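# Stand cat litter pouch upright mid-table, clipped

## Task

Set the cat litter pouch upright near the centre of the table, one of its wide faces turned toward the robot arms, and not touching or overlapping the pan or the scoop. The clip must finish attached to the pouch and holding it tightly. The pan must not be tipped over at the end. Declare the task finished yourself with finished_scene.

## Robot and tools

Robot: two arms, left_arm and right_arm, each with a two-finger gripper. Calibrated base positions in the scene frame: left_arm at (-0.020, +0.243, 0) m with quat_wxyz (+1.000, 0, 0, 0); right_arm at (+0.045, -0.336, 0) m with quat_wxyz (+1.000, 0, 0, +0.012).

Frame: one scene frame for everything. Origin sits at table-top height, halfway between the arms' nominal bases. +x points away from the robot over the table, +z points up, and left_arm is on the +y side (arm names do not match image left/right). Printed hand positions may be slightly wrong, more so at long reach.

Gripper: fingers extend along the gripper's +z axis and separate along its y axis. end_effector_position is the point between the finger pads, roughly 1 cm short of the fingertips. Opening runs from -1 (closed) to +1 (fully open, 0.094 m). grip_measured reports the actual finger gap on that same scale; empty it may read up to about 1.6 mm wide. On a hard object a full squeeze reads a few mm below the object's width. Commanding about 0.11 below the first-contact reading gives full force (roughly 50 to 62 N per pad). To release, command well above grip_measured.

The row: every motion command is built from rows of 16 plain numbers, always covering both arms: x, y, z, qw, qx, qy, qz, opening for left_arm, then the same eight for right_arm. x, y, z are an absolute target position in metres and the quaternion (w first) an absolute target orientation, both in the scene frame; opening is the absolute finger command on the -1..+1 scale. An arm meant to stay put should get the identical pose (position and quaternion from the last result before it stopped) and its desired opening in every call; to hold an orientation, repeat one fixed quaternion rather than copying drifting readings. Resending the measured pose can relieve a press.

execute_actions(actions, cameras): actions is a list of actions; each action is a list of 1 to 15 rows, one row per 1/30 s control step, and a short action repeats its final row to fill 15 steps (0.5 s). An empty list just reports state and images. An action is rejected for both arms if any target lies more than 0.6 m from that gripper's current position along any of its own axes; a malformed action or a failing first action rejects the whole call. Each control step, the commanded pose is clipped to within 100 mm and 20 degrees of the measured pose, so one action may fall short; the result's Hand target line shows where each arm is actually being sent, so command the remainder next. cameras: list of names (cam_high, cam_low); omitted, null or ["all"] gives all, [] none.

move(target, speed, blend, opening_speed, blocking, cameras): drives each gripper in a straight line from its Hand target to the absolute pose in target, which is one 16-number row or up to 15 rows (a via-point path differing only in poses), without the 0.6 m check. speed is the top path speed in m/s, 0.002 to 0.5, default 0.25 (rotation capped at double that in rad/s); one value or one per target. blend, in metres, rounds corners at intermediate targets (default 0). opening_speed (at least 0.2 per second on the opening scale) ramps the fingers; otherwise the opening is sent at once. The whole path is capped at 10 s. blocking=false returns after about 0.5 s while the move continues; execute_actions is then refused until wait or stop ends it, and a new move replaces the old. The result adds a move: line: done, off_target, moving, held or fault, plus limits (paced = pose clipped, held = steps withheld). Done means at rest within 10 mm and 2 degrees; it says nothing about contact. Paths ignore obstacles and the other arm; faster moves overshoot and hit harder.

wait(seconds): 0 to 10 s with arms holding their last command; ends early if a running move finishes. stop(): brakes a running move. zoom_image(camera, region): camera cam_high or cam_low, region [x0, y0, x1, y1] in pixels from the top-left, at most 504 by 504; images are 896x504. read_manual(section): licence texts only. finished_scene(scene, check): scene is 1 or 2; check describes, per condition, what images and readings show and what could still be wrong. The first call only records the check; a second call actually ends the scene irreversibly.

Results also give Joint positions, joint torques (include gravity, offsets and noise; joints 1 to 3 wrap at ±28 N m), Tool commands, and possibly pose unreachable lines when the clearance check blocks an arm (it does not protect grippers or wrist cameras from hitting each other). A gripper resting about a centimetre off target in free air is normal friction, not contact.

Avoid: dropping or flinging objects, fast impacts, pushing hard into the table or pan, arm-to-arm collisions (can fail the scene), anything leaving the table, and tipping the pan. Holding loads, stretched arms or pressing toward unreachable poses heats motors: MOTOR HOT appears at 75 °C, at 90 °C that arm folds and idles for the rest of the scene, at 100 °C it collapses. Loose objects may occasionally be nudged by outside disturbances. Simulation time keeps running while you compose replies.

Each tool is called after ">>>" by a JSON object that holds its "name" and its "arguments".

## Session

Scene 1 is done. On to scene 2: let me take a look.

>>> {"name": "execute_actions", "arguments": {"actions": []}}

>>> {"name": "zoom_image", "arguments": {"camera": "cam_high", "region": [340, 120, 640, 340]}}

>>> {"name": "zoom_image", "arguments": {"camera": "cam_low", "region": [250, 60, 700, 310]}}

Scene clock: 0.00 s.
left_arm: end_effector_position=(+0.1519, +0.5698, +0.2659) grip_measured=+1.000 end_effector_quat_wxyz=(+0.338, -0.338, +0.681, +0.554) | right_arm: end_effector_position=(+0.6353, -0.0179, +0.2438) grip_measured=+1.000 end_effector_quat_wxyz=(+0.546, -0.363, +0.743, -0.134)
Joint positions: left_arm=[0.766 1.104 0.682 0.213 -0.708 0.426 0.094] | right_arm=[0.557 2.307 2.156 -0.25 0.34 -0.554 0.094]
Joint velocities: left_arm=[-0.007 0.002 0.002 0.022 0.007 -0.037 0] | right_arm=[-0.002 -0.002 -0.007 -0.066 -0.007 -0.051 0]
Joint torques (N m): no reading
Motor temperatures (°C): left_arm=[29 30 33 30 28 30 28] | right_arm=[27 32 31 28 26 27 28]
Heat: left arm: 33 °C; right arm: 32 °C.
Hand target: left_arm +0.1513, +0.5695, +0.2713; +0.343, -0.341, +0.676, +0.555 | right_arm +0.6347, -0.0183, +0.2517; +0.552, -0.358, +0.742, -0.131
Tool commands: left_gripper/opening=+1.0 right_gripper/opening=+1.0

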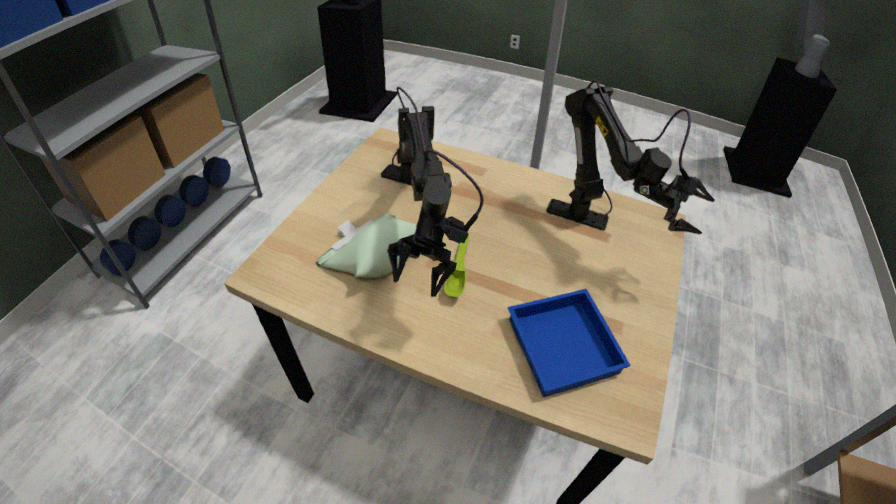

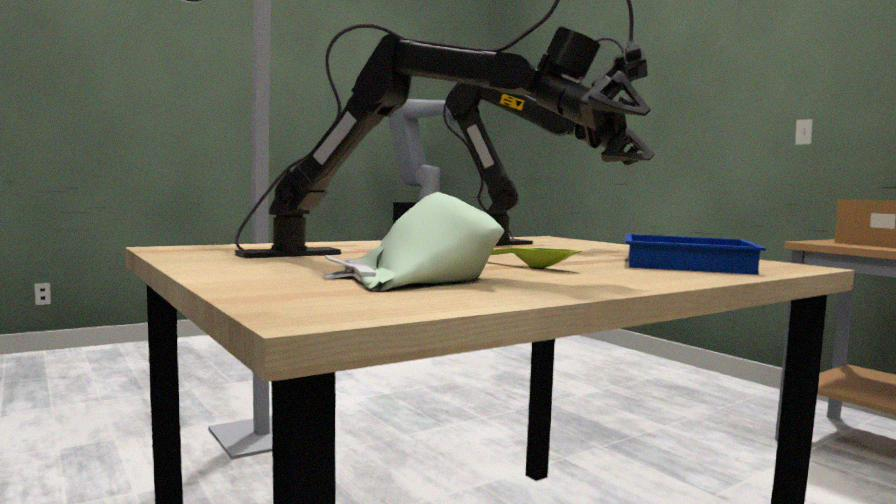

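Scaled by 1.680.

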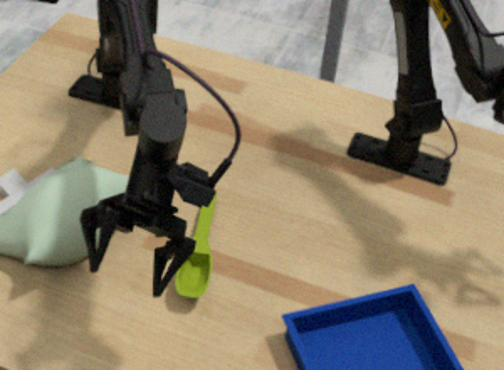

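Scaled by 1.120.

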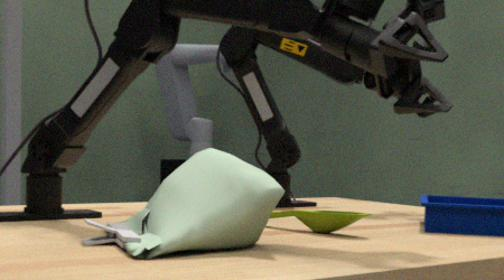

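>>> {"name": "zoom_image", "arguments": {"camera": "cam_high", "region": [300, 200, 430, 300]}}

>>> {"name": "zoom_image", "arguments": {"camera": "cam_low", "region": [310, 180, 600, 310]}}

Scaled by 3.877.

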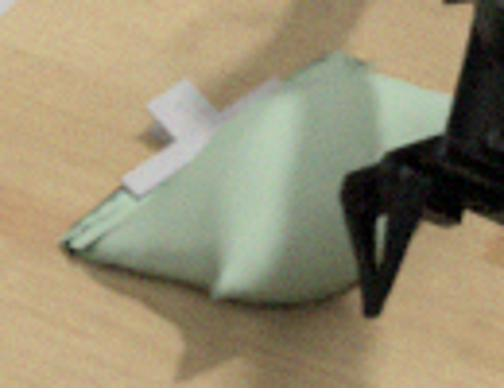

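Scaled by 1.738.

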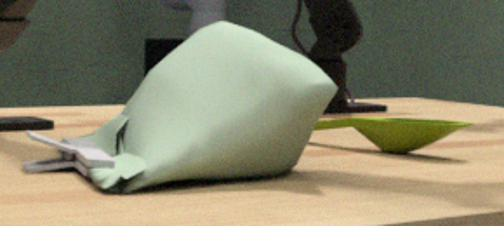

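>>> {"name": "zoom_image", "arguments": {"camera": "cam_high", "region": [430, 220, 500, 310]}}

>>> {"name": "zoom_image", "arguments": {"camera": "cam_low", "region": [480, 230, 610, 290]}}

Scaled by 5.600.

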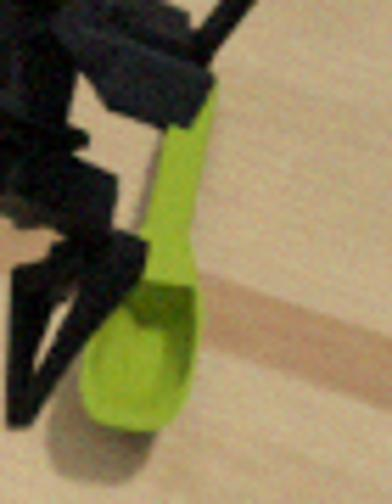

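Scaled by 3.877.

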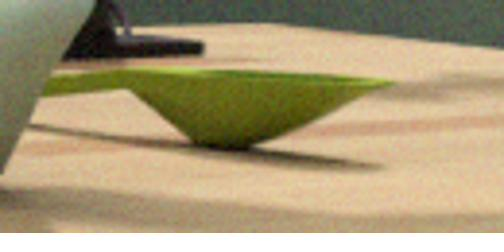

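>>> {"name": "move", "arguments": {"target": [[0.26, 0.33, 0.28, 0.1825, -0.2464, 0.9038, 0.2991, 0.2, 0.46, -0.26, 0.28, 0.4435, -0.0378, 0.8652, 0.2309, 0.0], [0.355, -0.012, 0.15, 0.0, -0.1184, 0.9930, 0.0, 0.2, 0.233, -0.372, 0.14, 0.1445, 0.3100, 0.8517, 0.3971, 0.0]], "speed": 0.2, "blend": 0.04, "opening_speed": 1.0}}

>>> {"name": "zoom_image", "arguments": {"camera": "cam_high", "region": [300, 140, 520, 310]}}

Scene clock: 14.47 s.
left_arm: end_effector_position=(+0.3399, -0.0113, +0.1525) grip_measured=+0.201 end_effector_quat_wxyz=(+0.023, -0.131, +0.991, -0.018) | right_arm: end_effector_position=(+0.2328, -0.3747, +0.1425) grip_measured=+0.002 end_effector_quat_wxyz=(+0.160, +0.315, +0.853, +0.384)
Joint positions: left_arm=[-0.619 2.25 2.318 -1.582 -0.005 -0.881 0.056] | right_arm=[-0.99 1.25 0.843 -1.409 -0.83 -0.369 0.047]
Joint velocities: left_arm=[0.012 0.002 0.012 0.007 0.066 -0.022 0.001] | right_arm=[0.007 -0.002 -0.012 0.051 0.037 -0.051 0]
Joint torques (N m): left_arm=[-0.2 -9.95 7.98 0.48 -0.03 -0.02] | right_arm=[-0.83 -1.91 4.36 -0.36 -0.54 -0.17]
Motor temperatures (°C): left_arm=[29 31 37 31 28 30 28] | right_arm=[27 40 33 31 26 27 28]
Heat: left arm: 37 °C; right arm: 40 °C.
Hand target: left_arm +0.3422, -0.0139, +0.1518; +0.023, -0.132, +0.991, -0.019 | right_arm +0.2308, -0.3728, +0.1400; +0.157, +0.315, +0.851, +0.390
Off the commanded pose: left_arm 0.015 m, 4 deg | right_arm 0.004 m, 2 deg.
joint sent to its limit (left arm) — joint 4 (wrist pitch), lower limit. The joint targets are off in position and orientation.
move: off_target (left_arm)

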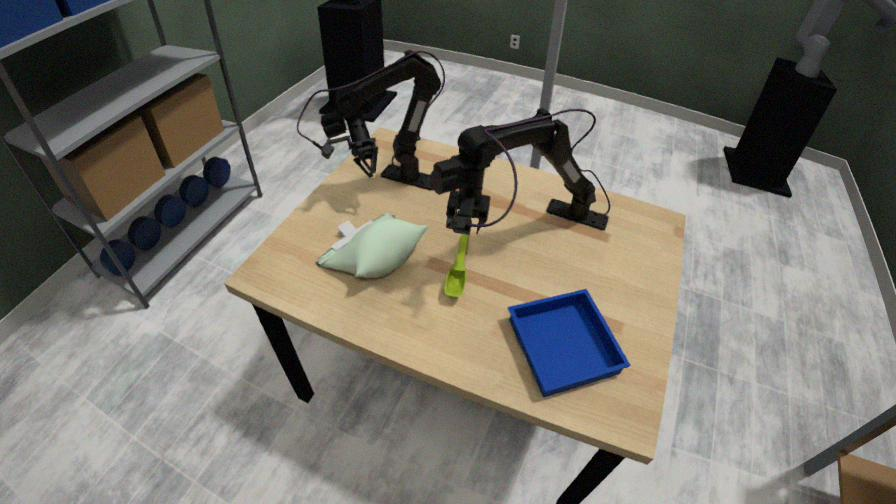

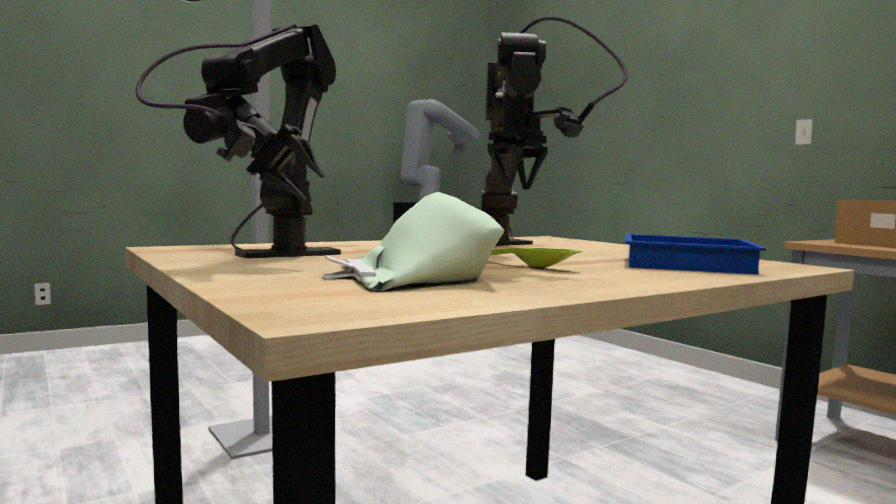

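Scaled by 2.291.

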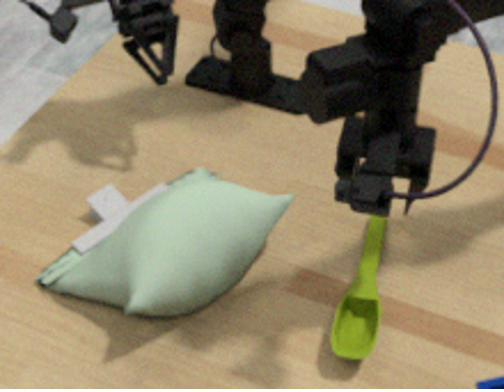

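>>> {"name": "execute_actions", "arguments": {"actions": []}}

Scene clock: 15.40 s.
left_arm: end_effector_position=(+0.3399, -0.0114, +0.1525) grip_measured=+0.201 end_effector_quat_wxyz=(+0.023, -0.131, +0.991, -0.018) | right_arm: end_effector_position=(+0.2328, -0.3747, +0.1425) grip_measured=+0.002 end_effector_quat_wxyz=(+0.160, +0.314, +0.854, +0.384)
Joint positions: left_arm=[-0.619 2.25 2.318 -1.582 -0.005 -0.881 0.056] | right_arm=[-0.99 1.25 0.843 -1.41 -0.83 -0.37 0.047]
Joint velocities: left_arm=[0.007 0.002 -0.012 0.066 0.007 0.022 0] | right_arm=[-0.002 0.002 0.027 -0.066 -0.007 -0.081 0]
Joint torques (N m): left_arm=[-0.01 -9.78 7.98 0.45 -0.03 -0.05] | right_arm=[-0.94 -1.94 4.31 -0.28 -0.57 -0.2]
Motor temperatures (°C): left_arm=[29 32 37 31 28 30 28] | right_arm=[27 40 33 31 26 27 28]
Heat: left arm: 37 °C; right arm: 40 °C.
Hand target: left_arm +0.3422, -0.0139, +0.1518; +0.023, -0.132, +0.991, -0.019 | right_arm +0.2309, -0.3728, +0.1400; +0.157, +0.315, +0.851, +0.390
Tool commands: left_gripper/opening=+0.2 right_gripper/opening=+0.0
Off the commanded pose: left_arm 0.015 m, 4 deg | right_arm 0.004 m, 2 deg.

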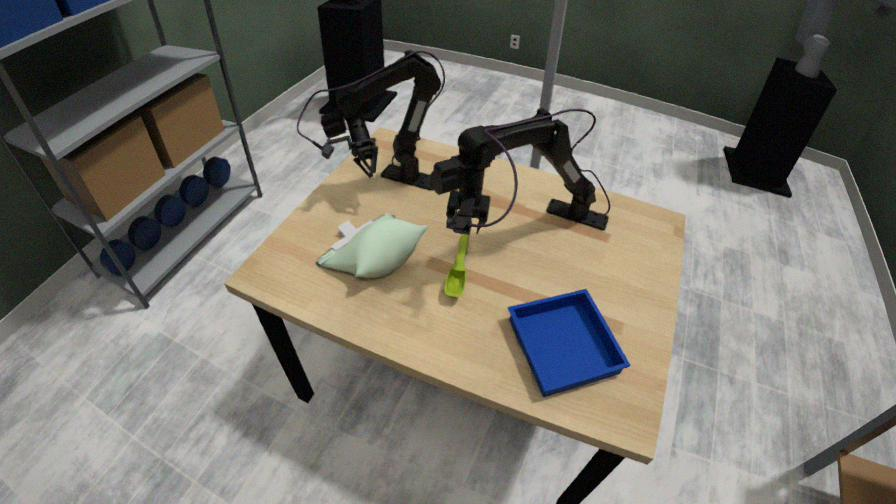

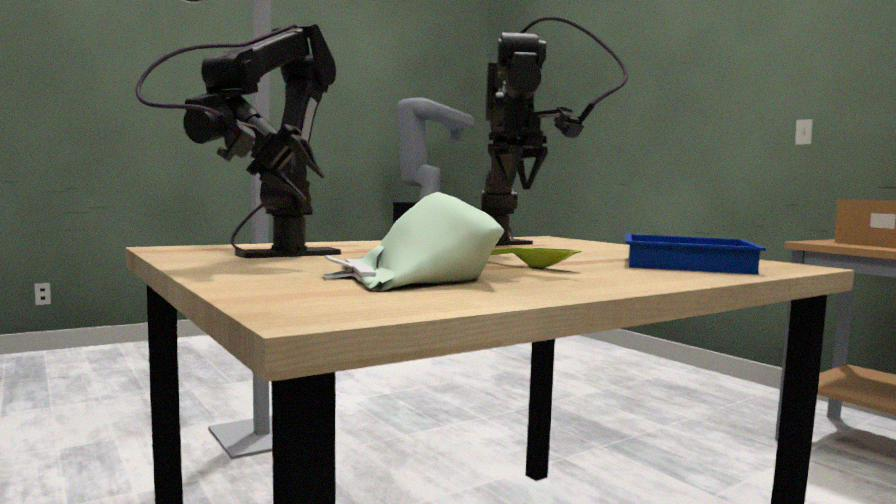

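>>> {"name": "zoom_image", "arguments": {"camera": "cam_high", "region": [300, 160, 524, 320]}}

>>> {"name": "zoom_image", "arguments": {"camera": "cam_low", "region": [300, 170, 600, 310]}}

Scaled by 2.250.

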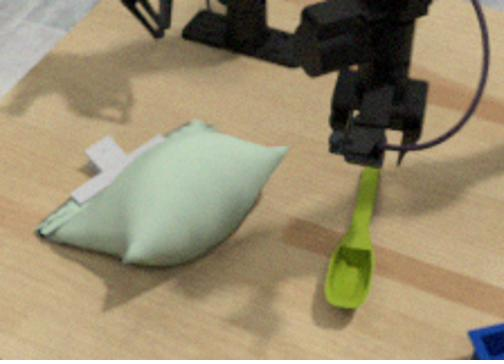

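Scaled by 1.680.

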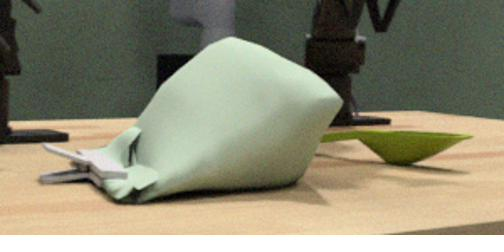

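>>> {"name": "zoom_image", "arguments": {"camera": "cam_high", "region": [310, 205, 440, 285]}}

>>> {"name": "zoom_image", "arguments": {"camera": "cam_low", "region": [315, 190, 515, 300]}}

Scaled by 3.877.

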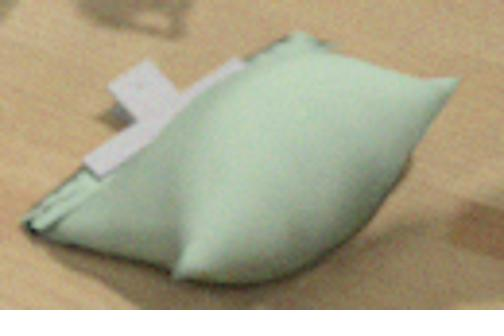

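Scaled by 2.520.

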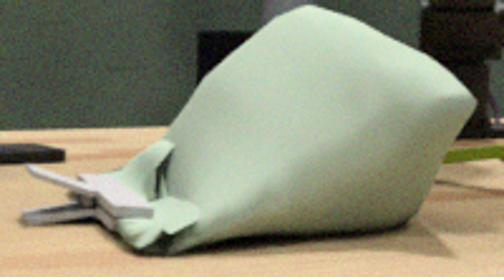

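>>> {"name": "move", "arguments": {"target": [[0.348,-0.012,0.125,0,-0.1184,0.9930,0,0.2, 0.250,-0.350,0.160,0.29885,0.0,0.90630,0.29884,-0.15],[0.353,-0.0115,0.09,0,-0.1184,0.9930,0,0.2, 0.262,-0.322,0.150,0.40308,-0.27253,0.86436,0.12710,-0.15],[0.355,-0.011,0.055,0,-0.1184,0.9930,0,0.2, 0.263,-0.305,0.135,0.41744,-0.53272,0.73321,-0.06612,-0.15],[0.355,-0.011,0.028,0,-0.1184,0.9930,0,0.2, 0.258,-0.298,0.105,0.34621,-0.74240,0.51984,-0.24242,-0.15]], "speed": 0.4, "blend": 0.015}}

Scene clock: 31.43 s.
left_arm: end_effector_position=(+0.3530, -0.0130, +0.0372) grip_measured=+0.201 end_effector_quat_wxyz=(+0.005, -0.118, +0.993, -0.004) | right_arm: end_effector_position=(+0.2602, -0.2955, +0.1137) grip_measured=-0.148 end_effector_quat_wxyz=(-0.352, +0.742, -0.518, +0.240)
Joint positions: left_arm=[-0.604 2.312 1.962 -1.208 -0.001 -0.841 0.056] | right_arm=[-0.133 0.482 0.378 -0.645 -0.359 -1.875 0.04]
Joint velocities: left_arm=[-0.007 0.022 -0.027 -0.007 -0.037 -0.051 0.001] | right_arm=[-0.007 0.002 0.002 0.037 0.037 -0.066 0]
Joint torques (N m): left_arm=[0.51 -10.52 5.19 0.62 -0.02 0.03] | right_arm=[0.69 0.43 5.39 1.45 -0.27 0.01]
Motor temperatures (°C): left_arm=[29 38 38 31 28 30 28] | right_arm=[27 37 33 30 26 27 28]
Heat: left arm: 38 °C; right arm: 37 °C.
Hand target: left_arm +0.3536, -0.0104, +0.0283; +0.000, -0.119, +0.993, +0.000 | right_arm +0.2572, -0.2930, +0.1077; -0.352, +0.745, -0.516, +0.234
Off the commanded pose: left_arm 0.010 m, 1 deg | right_arm 0.009 m, 1 deg.
move: done

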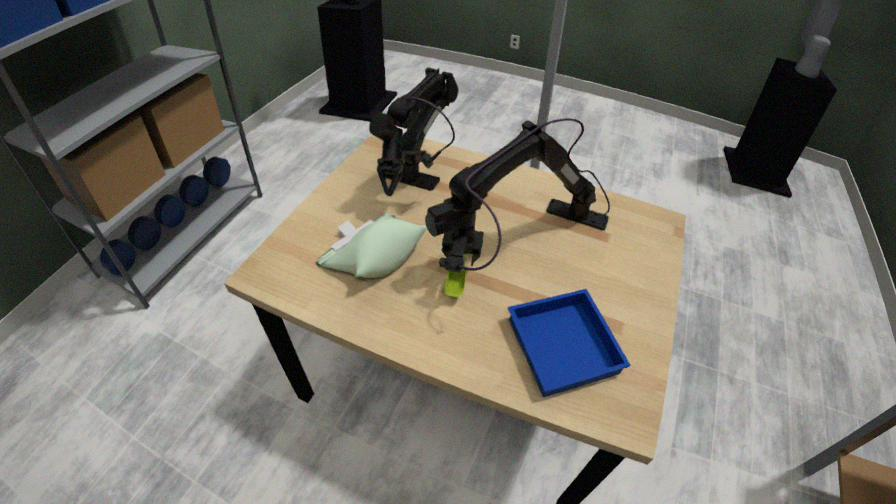

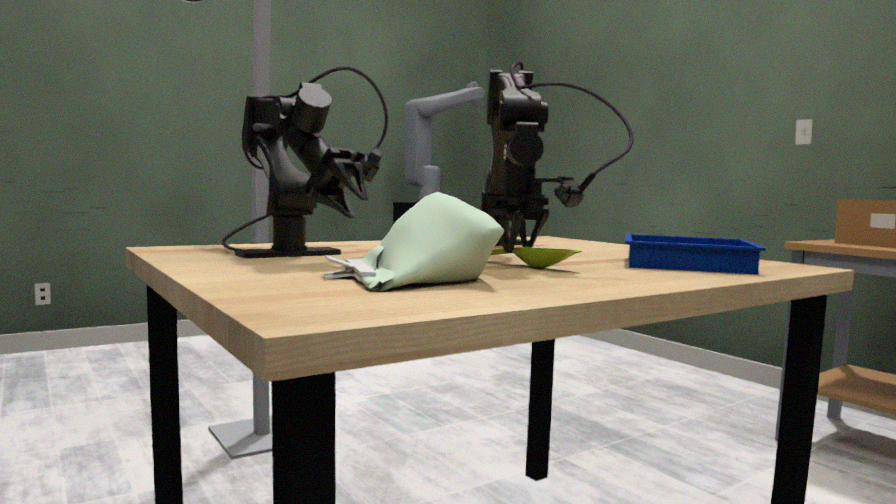

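>>> {"name": "zoom_image", "arguments": {"camera": "cam_low", "region": [440, 200, 600, 290]}}

>>> {"name": "zoom_image", "arguments": {"camera": "cam_high", "region": [360, 150, 500, 310]}}

Scaled by 3.150.

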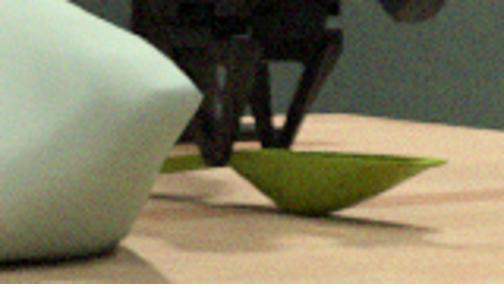

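Scaled by 3.150.

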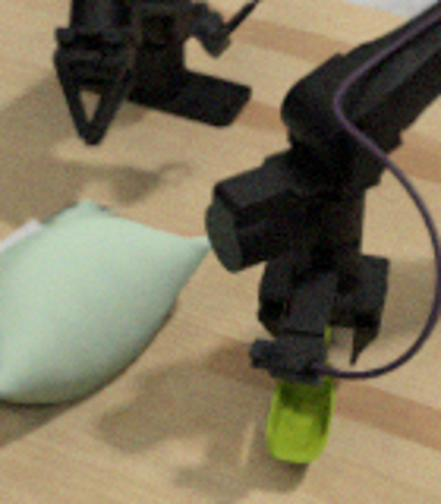

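>>> {"name": "move", "arguments": {"target": [0.356,-0.010,0.014,0,-0.1184,0.9930,0,0.2, 0.257,-0.295,0.075,0.34621,-0.74240,0.51984,-0.24242,-0.15], "speed": 0.08}}

Scene clock: 32.90 s.
left_arm: end_effector_position=(+0.3556, -0.0129, +0.0261) grip_measured=+0.201 end_effector_quat_wxyz=(+0.007, -0.118, +0.993, -0.006) | right_arm: end_effector_position=(+0.2598, -0.2974, +0.0806) grip_measured=-0.148 end_effector_quat_wxyz=(-0.344, +0.743, -0.516, +0.250)
Joint positions: left_arm=[-0.6 2.322 1.933 -1.164 -0.001 -0.837 0.056] | right_arm=[-0.116 0.444 0.242 -0.536 -0.325 -1.874 0.04]
Joint velocities: left_arm=[0.002 0.017 -0.012 -0.022 -0.051 -0.037 0] | right_arm=[-0.017 -0.007 -0.002 -0.051 0.022 -0.066 0.001]
Joint torques (N m): left_arm=[0.55 -10.18 5.38 0.57 -0.01 0.04] | right_arm=[0.61 0.64 5.46 1.4 -0.16 0.13]
Motor temperatures (°C): left_arm=[29 38 38 31 28 30 28] | right_arm=[27 36 33 30 26 27 28]
Heat: left arm: 38 °C; right arm: 36 °C.
Hand target: left_arm +0.3555, -0.0098, +0.0142; +0.000, -0.118, +0.993, +0.000 | right_arm +0.2570, -0.2950, +0.0750; -0.346, +0.743, -0.520, +0.242
Off the commanded pose: left_arm 0.012 m, 1 deg | right_arm 0.007 m, 1 deg.
move: off_target (left_arm)

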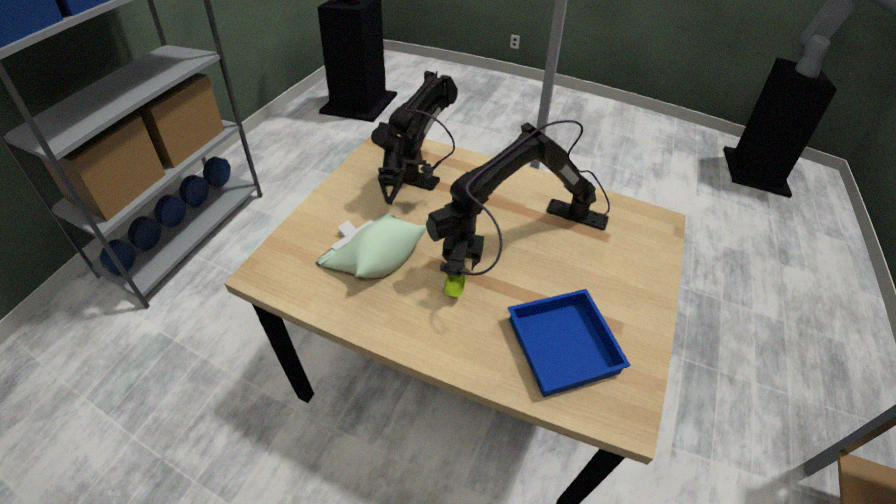

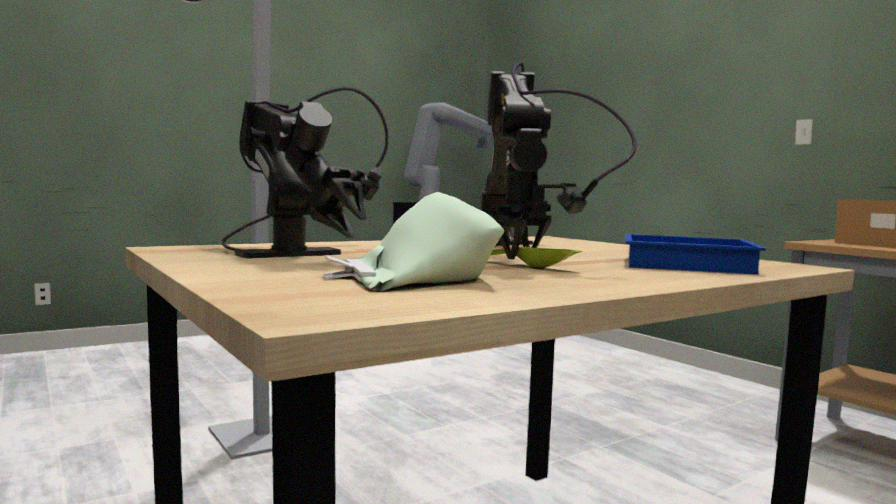

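>>> {"name": "zoom_image", "arguments": {"camera": "cam_high", "region": [340, 150, 440, 250]}}

>>> {"name": "zoom_image", "arguments": {"camera": "cam_low", "region": [310, 160, 450, 300]}}

Scaled by 5.040.

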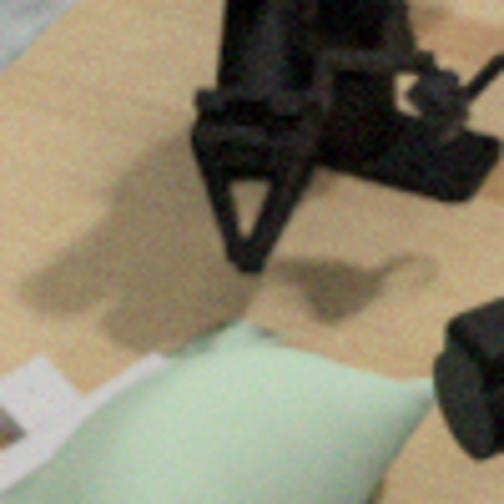

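Scaled by 3.600.

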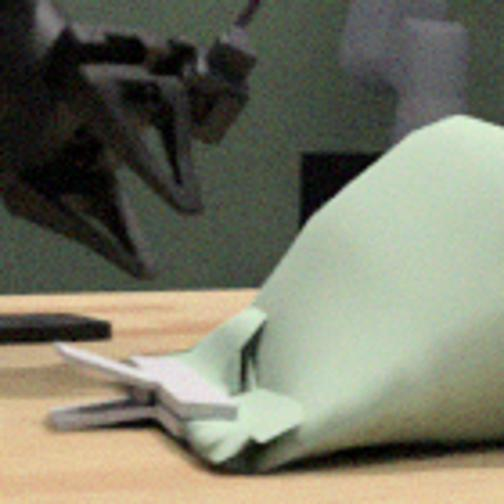

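>>> {"name": "move", "arguments": {"target": [0.356,-0.010,0.014,0,-0.1184,0.9930,0,-0.75, 0.255,-0.286,0.026,0.34621,-0.74240,0.51984,-0.24242,-0.2], "speed": 0.06, "opening_speed": 0.6}}

>>> {"name": "zoom_image", "arguments": {"camera": "cam_high", "region": [340, 150, 440, 250]}}

>>> {"name": "zoom_image", "arguments": {"camera": "cam_low", "region": [310, 160, 450, 300]}}

Scene clock: 34.77 s.
left_arm: end_effector_position=(+0.3557, -0.0132, +0.0261) grip_measured=-0.219 end_effector_quat_wxyz=(+0.008, -0.118, +0.993, -0.006) | right_arm: end_effector_position=(+0.2540, -0.2896, +0.0426) grip_measured=-0.198 end_effector_quat_wxyz=(-0.341, +0.749, -0.515, +0.240)
Joint positions: left_arm=[-0.6 2.322 1.933 -1.163 -0.001 -0.836 0.037] | right_arm=[-0.045 0.426 0.102 -0.423 -0.282 -1.834 0.038]
Joint velocities: left_arm=[0.007 -0.002 0.017 -0.051 -0.051 -0.037 0] | right_arm=[0.002 -0.012 0.027 0.007 -0.037 0.037 0.001]
Joint torques (N m): left_arm=[0.47 -10.09 5.42 0.57 -0.01 0.06] | right_arm=[-0.02 1.35 7.16 1.44 -0.19 -0.01]
Motor temperatures (°C): left_arm=[29 38 37 31 28 30 28] | right_arm=[27 36 33 31 26 27 28]
Heat: left arm: 38 °C; right arm: 36 °C.
Hand target: left_arm +0.3556, -0.0098, +0.0143; +0.000, -0.118, +0.993, +0.000 | right_arm +0.2542, -0.2895, +0.0433; -0.342, +0.748, -0.516, +0.240
Tool commands: left_gripper/opening=-0.22 right_gripper/opening=-0.2
Off the commanded pose: left_arm 0.012 m, 1 deg | right_arm 0.017 m, 1 deg.
move: held (right_arm; a check stopped the path), off_target (left_arm; braked when a check withheld steps of right_arm); limits=held
pose unreachable (right arm): on one or more control steps of this call, first in action 0 (counted from 0), this arm could not follow its commanded pose, so it was not sent that pose on those steps. It may still have moved: this result reports where it is.
cause: moving toward the commanded pose would bring two parts of the arm too close to each other (its upper arm (the part past joint 2) and its wrist (the part past joint 5), with joints 3 (elbow) to 5 (wrist yaw) between them).

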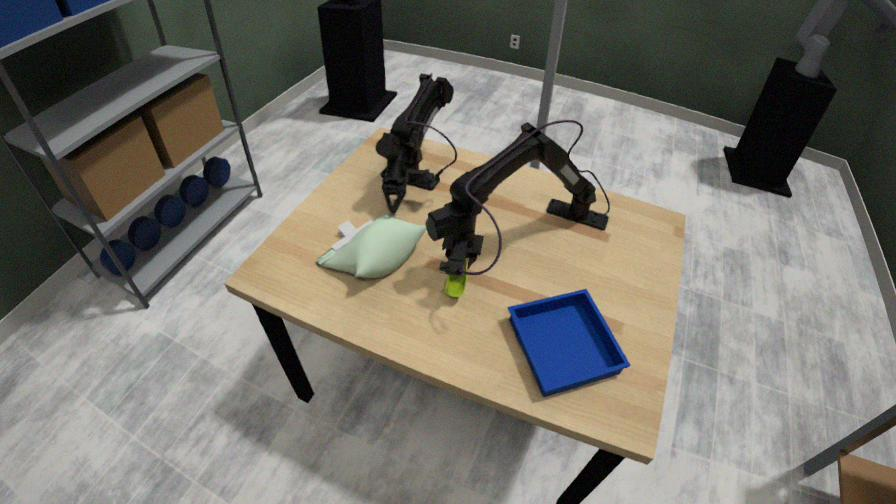

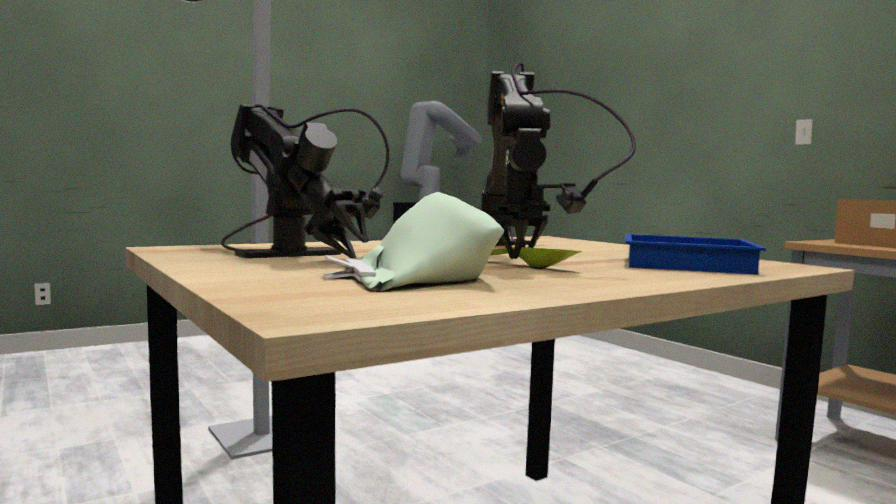

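Scaled by 5.040.

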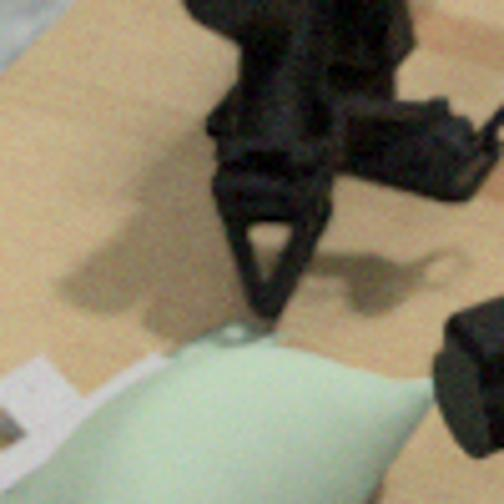

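Scaled by 3.600.

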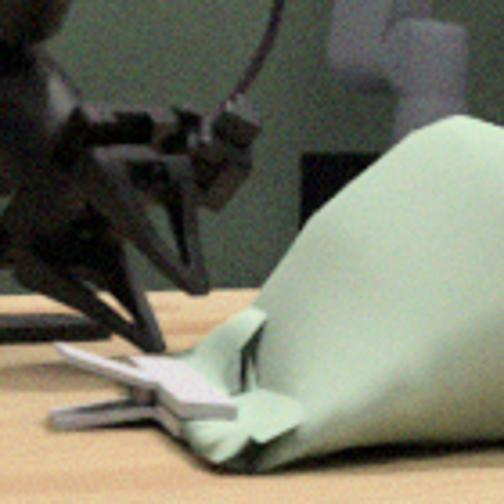

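>>> {"name": "move", "arguments": {"target": [[0.356,-0.010,0.014,0,-0.1184,0.9930,0,-0.75, 0.258,-0.292,0.10,0.34621,-0.74240,0.51984,-0.24242,-0.2],[0.356,-0.010,0.014,0,-0.1184,0.9930,0,-0.75, 0.265,-0.305,0.135,0.41744,-0.53272,0.73321,-0.06612,-0.2],[0.355,-0.010,0.03,0,-0.1184,0.9930,0,-0.75, 0.262,-0.322,0.150,0.40308,-0.27253,0.86436,0.12710,-0.2],[0.353,-0.005,0.06,0,-0.1184,0.9930,0,-0.75, 0.250,-0.345,0.150,0.29885,0.0,0.90630,0.29884,-0.2],[0.350,0.000,0.08,0,-0.1184,0.9930,0,-0.75, 0.252,-0.334,0.09,0.1445,0.3100,0.8517,0.3971,-0.2]], "speed": [0.12, 0.35, 0.35, 0.35, 0.35], "blend": 0.01, "opening_speed": 1.0}}

>>> {"name": "zoom_image", "arguments": {"camera": "cam_high", "region": [340, 150, 500, 310]}}

>>> {"name": "zoom_image", "arguments": {"camera": "cam_low", "region": [310, 160, 590, 300]}}

Scene clock: 47.27 s.
left_arm: end_effector_position=(+0.3440, +0.0007, +0.0568) grip_measured=-0.569 end_effector_quat_wxyz=(-0.021, -0.118, +0.993, +0.017) | right_arm: end_effector_position=(+0.2523, -0.3424, +0.0886) grip_measured=-0.198 end_effector_quat_wxyz=(+0.145, +0.321, +0.852, +0.387)
Joint positions: left_arm=[-0.589 2.312 2.039 -1.351 0 -0.825 0.02] | right_arm=[-0.764 1.208 0.606 -0.993 -0.851 -0.031 0.038]
Joint velocities: left_arm=[-0.002 0.012 -0.007 -0.022 0.022 0.007 0] | right_arm=[0.002 -0.002 -0.007 -0.037 0.037 0.007 0.001]
Joint torques (N m): left_arm=[0.39 -14.75 8.31 0.19 -0.03 0.07] | right_arm=[0.64 -2.66 4.38 0.28 -0.75 -0.09]
Motor temperatures (°C): left_arm=[29 42 37 30 28 30 28] | right_arm=[27 35 35 32 26 27 28]
Heat: left arm: 42 °C; right arm: 35 °C.
Hand target: left_arm +0.3501, -0.0001, +0.0798; +0.000, -0.119, +0.993, +0.000 | right_arm +0.2532, -0.3385, +0.0882; +0.151, +0.313, +0.851, +0.393
Off the commanded pose: left_arm 0.024 m, 3 deg | right_arm 0.009 m, 2 deg.
move: off_target (left_arm)

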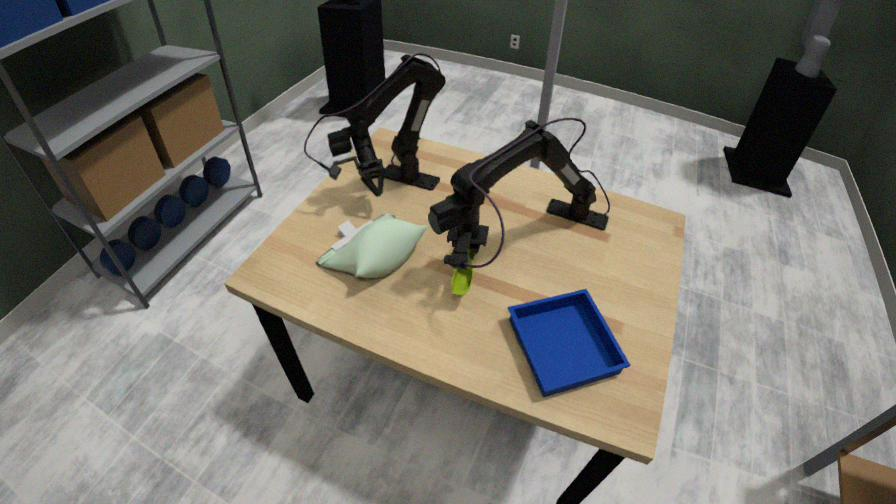

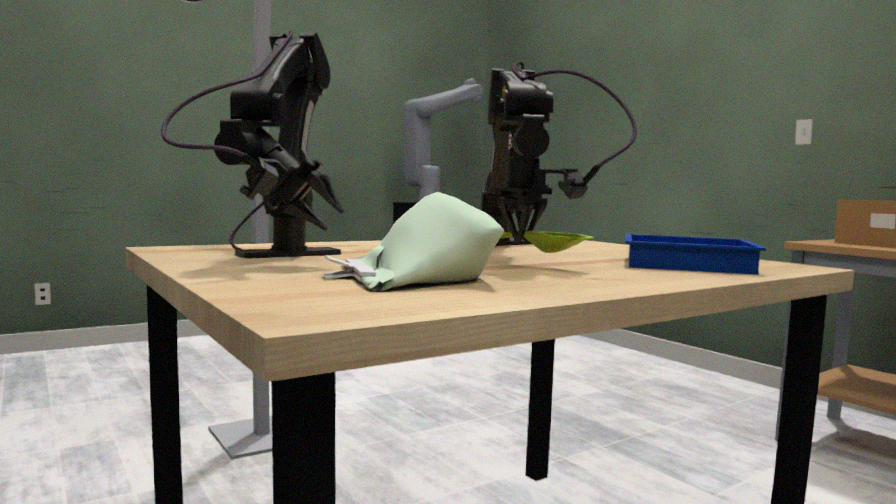

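Scaled by 3.150.

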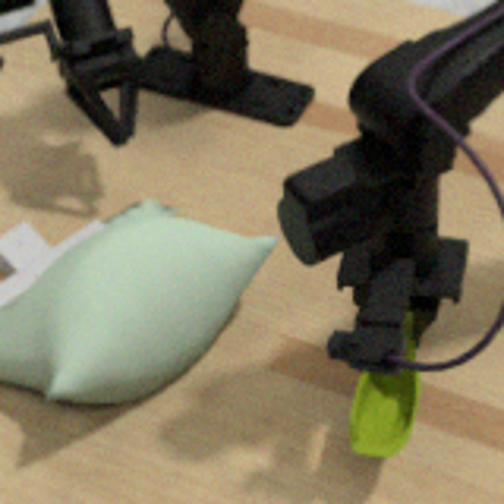

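Scaled by 1.800.

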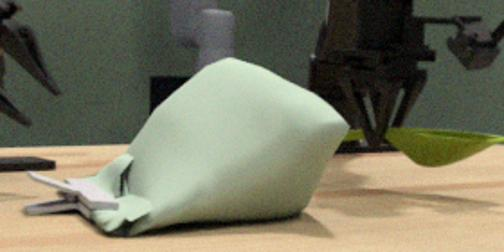

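>>> {"name": "move", "arguments": {"target": [[0.325,0.055,0.125,0,-0.1184,0.9930,0,-0.75, 0.262,-0.325,0.05,0.1445,0.3100,0.8517,0.3971,-0.2],[0.235,0.2,0.155,0,-0.1184,0.9930,0,-0.75, 0.2655,-0.321,0.028,0.1445,0.3100,0.8517,0.3971,-0.2],[0.16,0.42,0.15,0,-0.1184,0.9930,0,-0.75, 0.2655,-0.321,0.028,0.1445,0.3100,0.8517,0.3971,-0.2]], "speed": [0.12, 0.25, 0.25], "blend": 0.02}}

>>> {"name": "zoom_image", "arguments": {"camera": "cam_high", "region": [340, 150, 500, 310]}}

>>> {"name": "zoom_image", "arguments": {"camera": "cam_low", "region": [310, 160, 450, 300]}}

Scene clock: 51.23 s.
left_arm: end_effector_position=(+0.1619, +0.4130, +0.1469) grip_measured=-0.569 end_effector_quat_wxyz=(-0.003, -0.120, +0.993, -0.019) | right_arm: end_effector_position=(+0.2673, -0.3257, +0.0298) grip_measured=-0.198 end_effector_quat_wxyz=(+0.145, +0.315, +0.853, +0.391)
Joint positions: left_arm=[0.768 1.511 1.323 -1.41 0.026 0.528 0.02] | right_arm=[-0.632 1.342 0.415 -0.528 -0.854 0.152 0.038]
Joint velocities: left_arm=[0.007 -0.017 0.002 0.037 -0.022 0.007 0] | right_arm=[-0.002 -0.022 -0.007 0.007 0.022 -0.007 0]
Joint torques (N m): left_arm=[0.25 -4.51 8.47 0.38 0.17 0.06] | right_arm=[0.8 -2.35 3.63 0.51 -0.66 -0.05]
Motor temperatures (°C): left_arm=[29 41 37 30 28 30 29] | right_arm=[27 34 34 31 27 27 28]
Heat: left arm: 41 °C; right arm: 34 °C.
Hand target: left_arm +0.1680, +0.4165, +0.1519; +0.009, -0.118, +0.993, -0.017 | right_arm +0.2659, -0.3207, +0.0281; +0.143, +0.309, +0.852, +0.398
Off the commanded pose: left_arm 0.008 m, 2 deg | right_arm 0.005 m, 1 deg.
move: done

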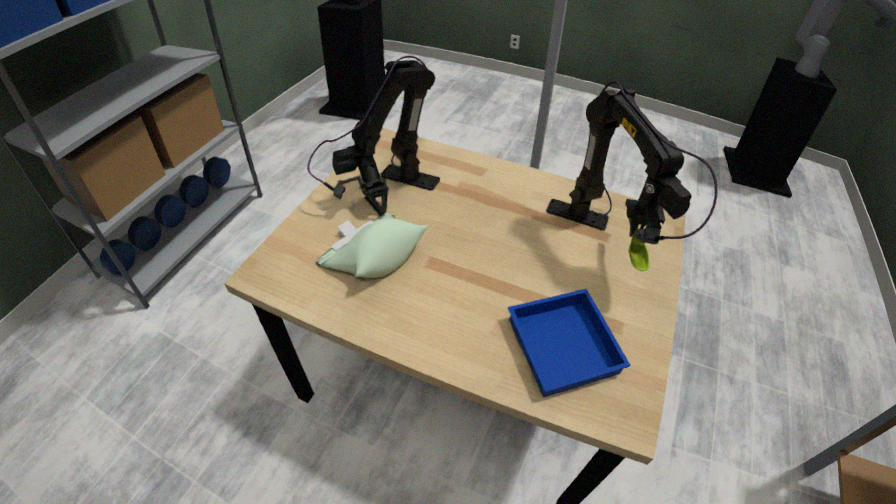

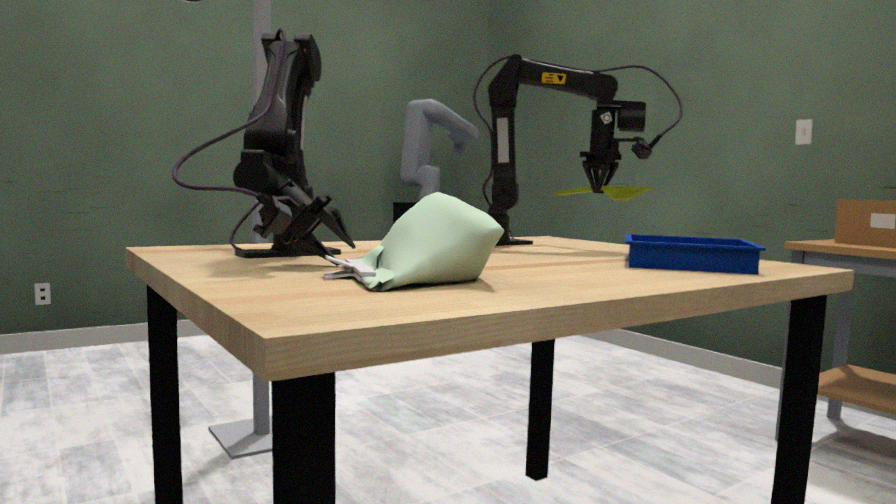

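Scaled by 3.150.

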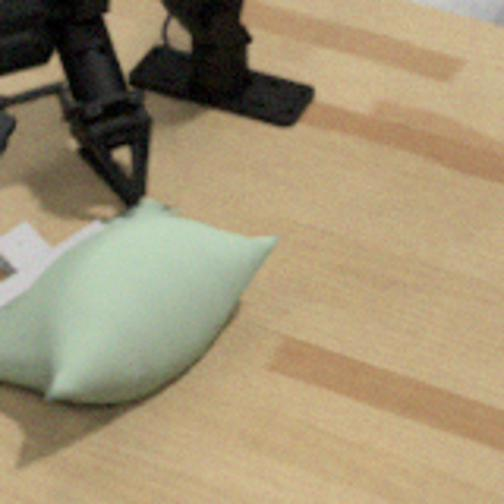

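Scaled by 3.600.

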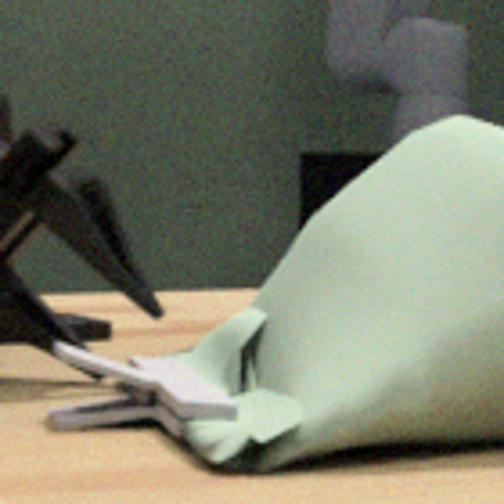

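>>> {"name": "move", "arguments": {"target": [[0.16,0.42,0.07,0,-0.1184,0.9930,0,-0.75, 0.2755,-0.307,0.028,0.1445,0.3100,0.8517,0.3971,-0.2],[0.16,0.42,0.026,0,-0.1184,0.9930,0,-0.75, 0.285,-0.295,0.028,0.1445,0.3100,0.8517,0.3971,-0.2]], "speed": [0.12, 0.05]}}

>>> {"name": "zoom_image", "arguments": {"camera": "cam_high", "region": [350, 170, 430, 250]}}

>>> {"name": "zoom_image", "arguments": {"camera": "cam_low", "region": [310, 160, 450, 300]}}

>>> {"name": "zoom_image", "arguments": {"camera": "cam_low", "region": [520, 160, 720, 280]}}

Scene clock: 53.90 s.
left_arm: end_effector_position=(+0.1602, +0.4171, +0.0296) grip_measured=-0.569 end_effector_quat_wxyz=(+0.001, -0.117, +0.993, -0.001) | right_arm: end_effector_position=(+0.2854, -0.2963, +0.0287) grip_measured=-0.198 end_effector_quat_wxyz=(+0.134, +0.319, +0.849, +0.400)
Joint positions: left_arm=[0.768 1.576 0.908 -0.903 0.003 0.534 0.02] | right_arm=[-0.435 1.324 0.376 -0.315 -0.829 0.442 0.038]
Joint velocities: left_arm=[0.007 -0.017 -0.007 -0.081 -0.022 -0.022 -0.001] | right_arm=[-0.007 0.002 -0.002 0.007 -0.037 0.007 0]
Joint torques (N m): left_arm=[0.53 -4.63 5.15 0.59 -0.03 0.03] | right_arm=[0.95 -3.88 3.86 0.83 -0.43 -0.02]
Motor temperatures (°C): left_arm=[29 39 37 30 28 30 29] | right_arm=[27 34 34 31 27 27 28]
Heat: left arm: 39 °C; right arm: 34 °C.
Hand target: left_arm +0.1590, +0.4188, +0.0258; +0.000, -0.118, +0.993, +0.000 | right_arm +0.2851, -0.2940, +0.0285; +0.142, +0.309, +0.852, +0.399
Off the commanded pose: left_arm 0.005 m, 0 deg | right_arm 0.002 m, 2 deg.
move: done

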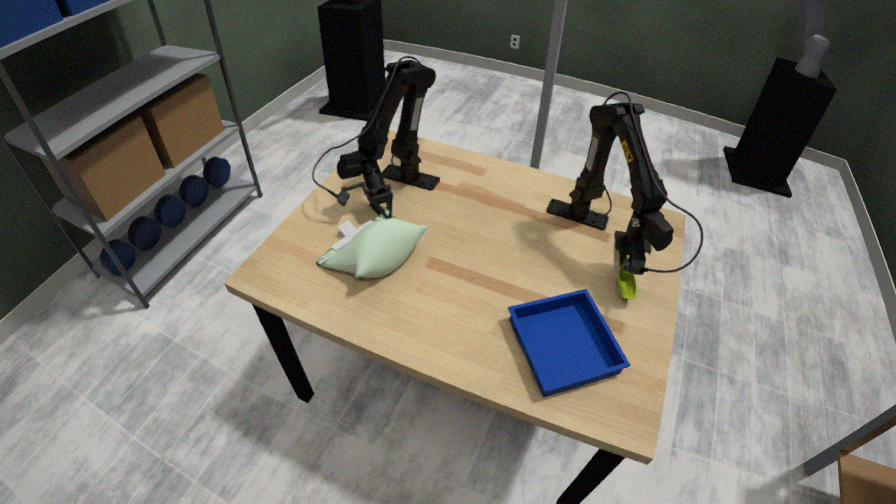

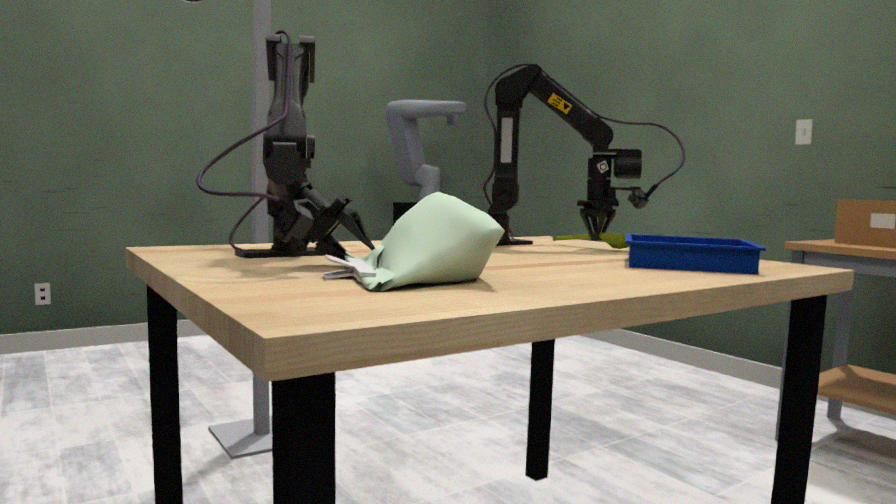

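Scaled by 6.300.

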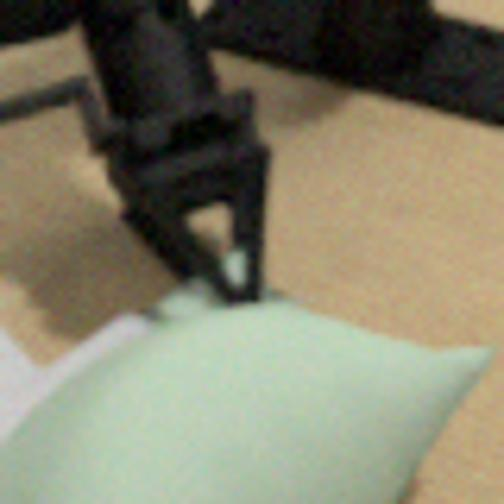

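Scaled by 3.600.

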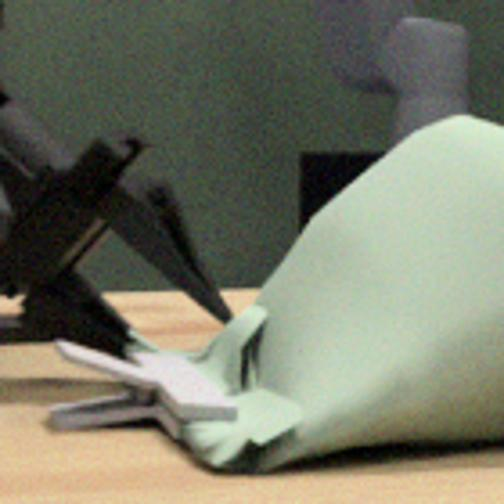

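Scaled by 2.520.

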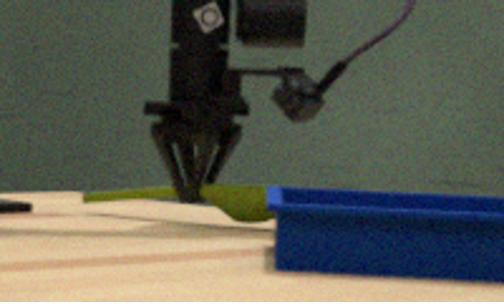

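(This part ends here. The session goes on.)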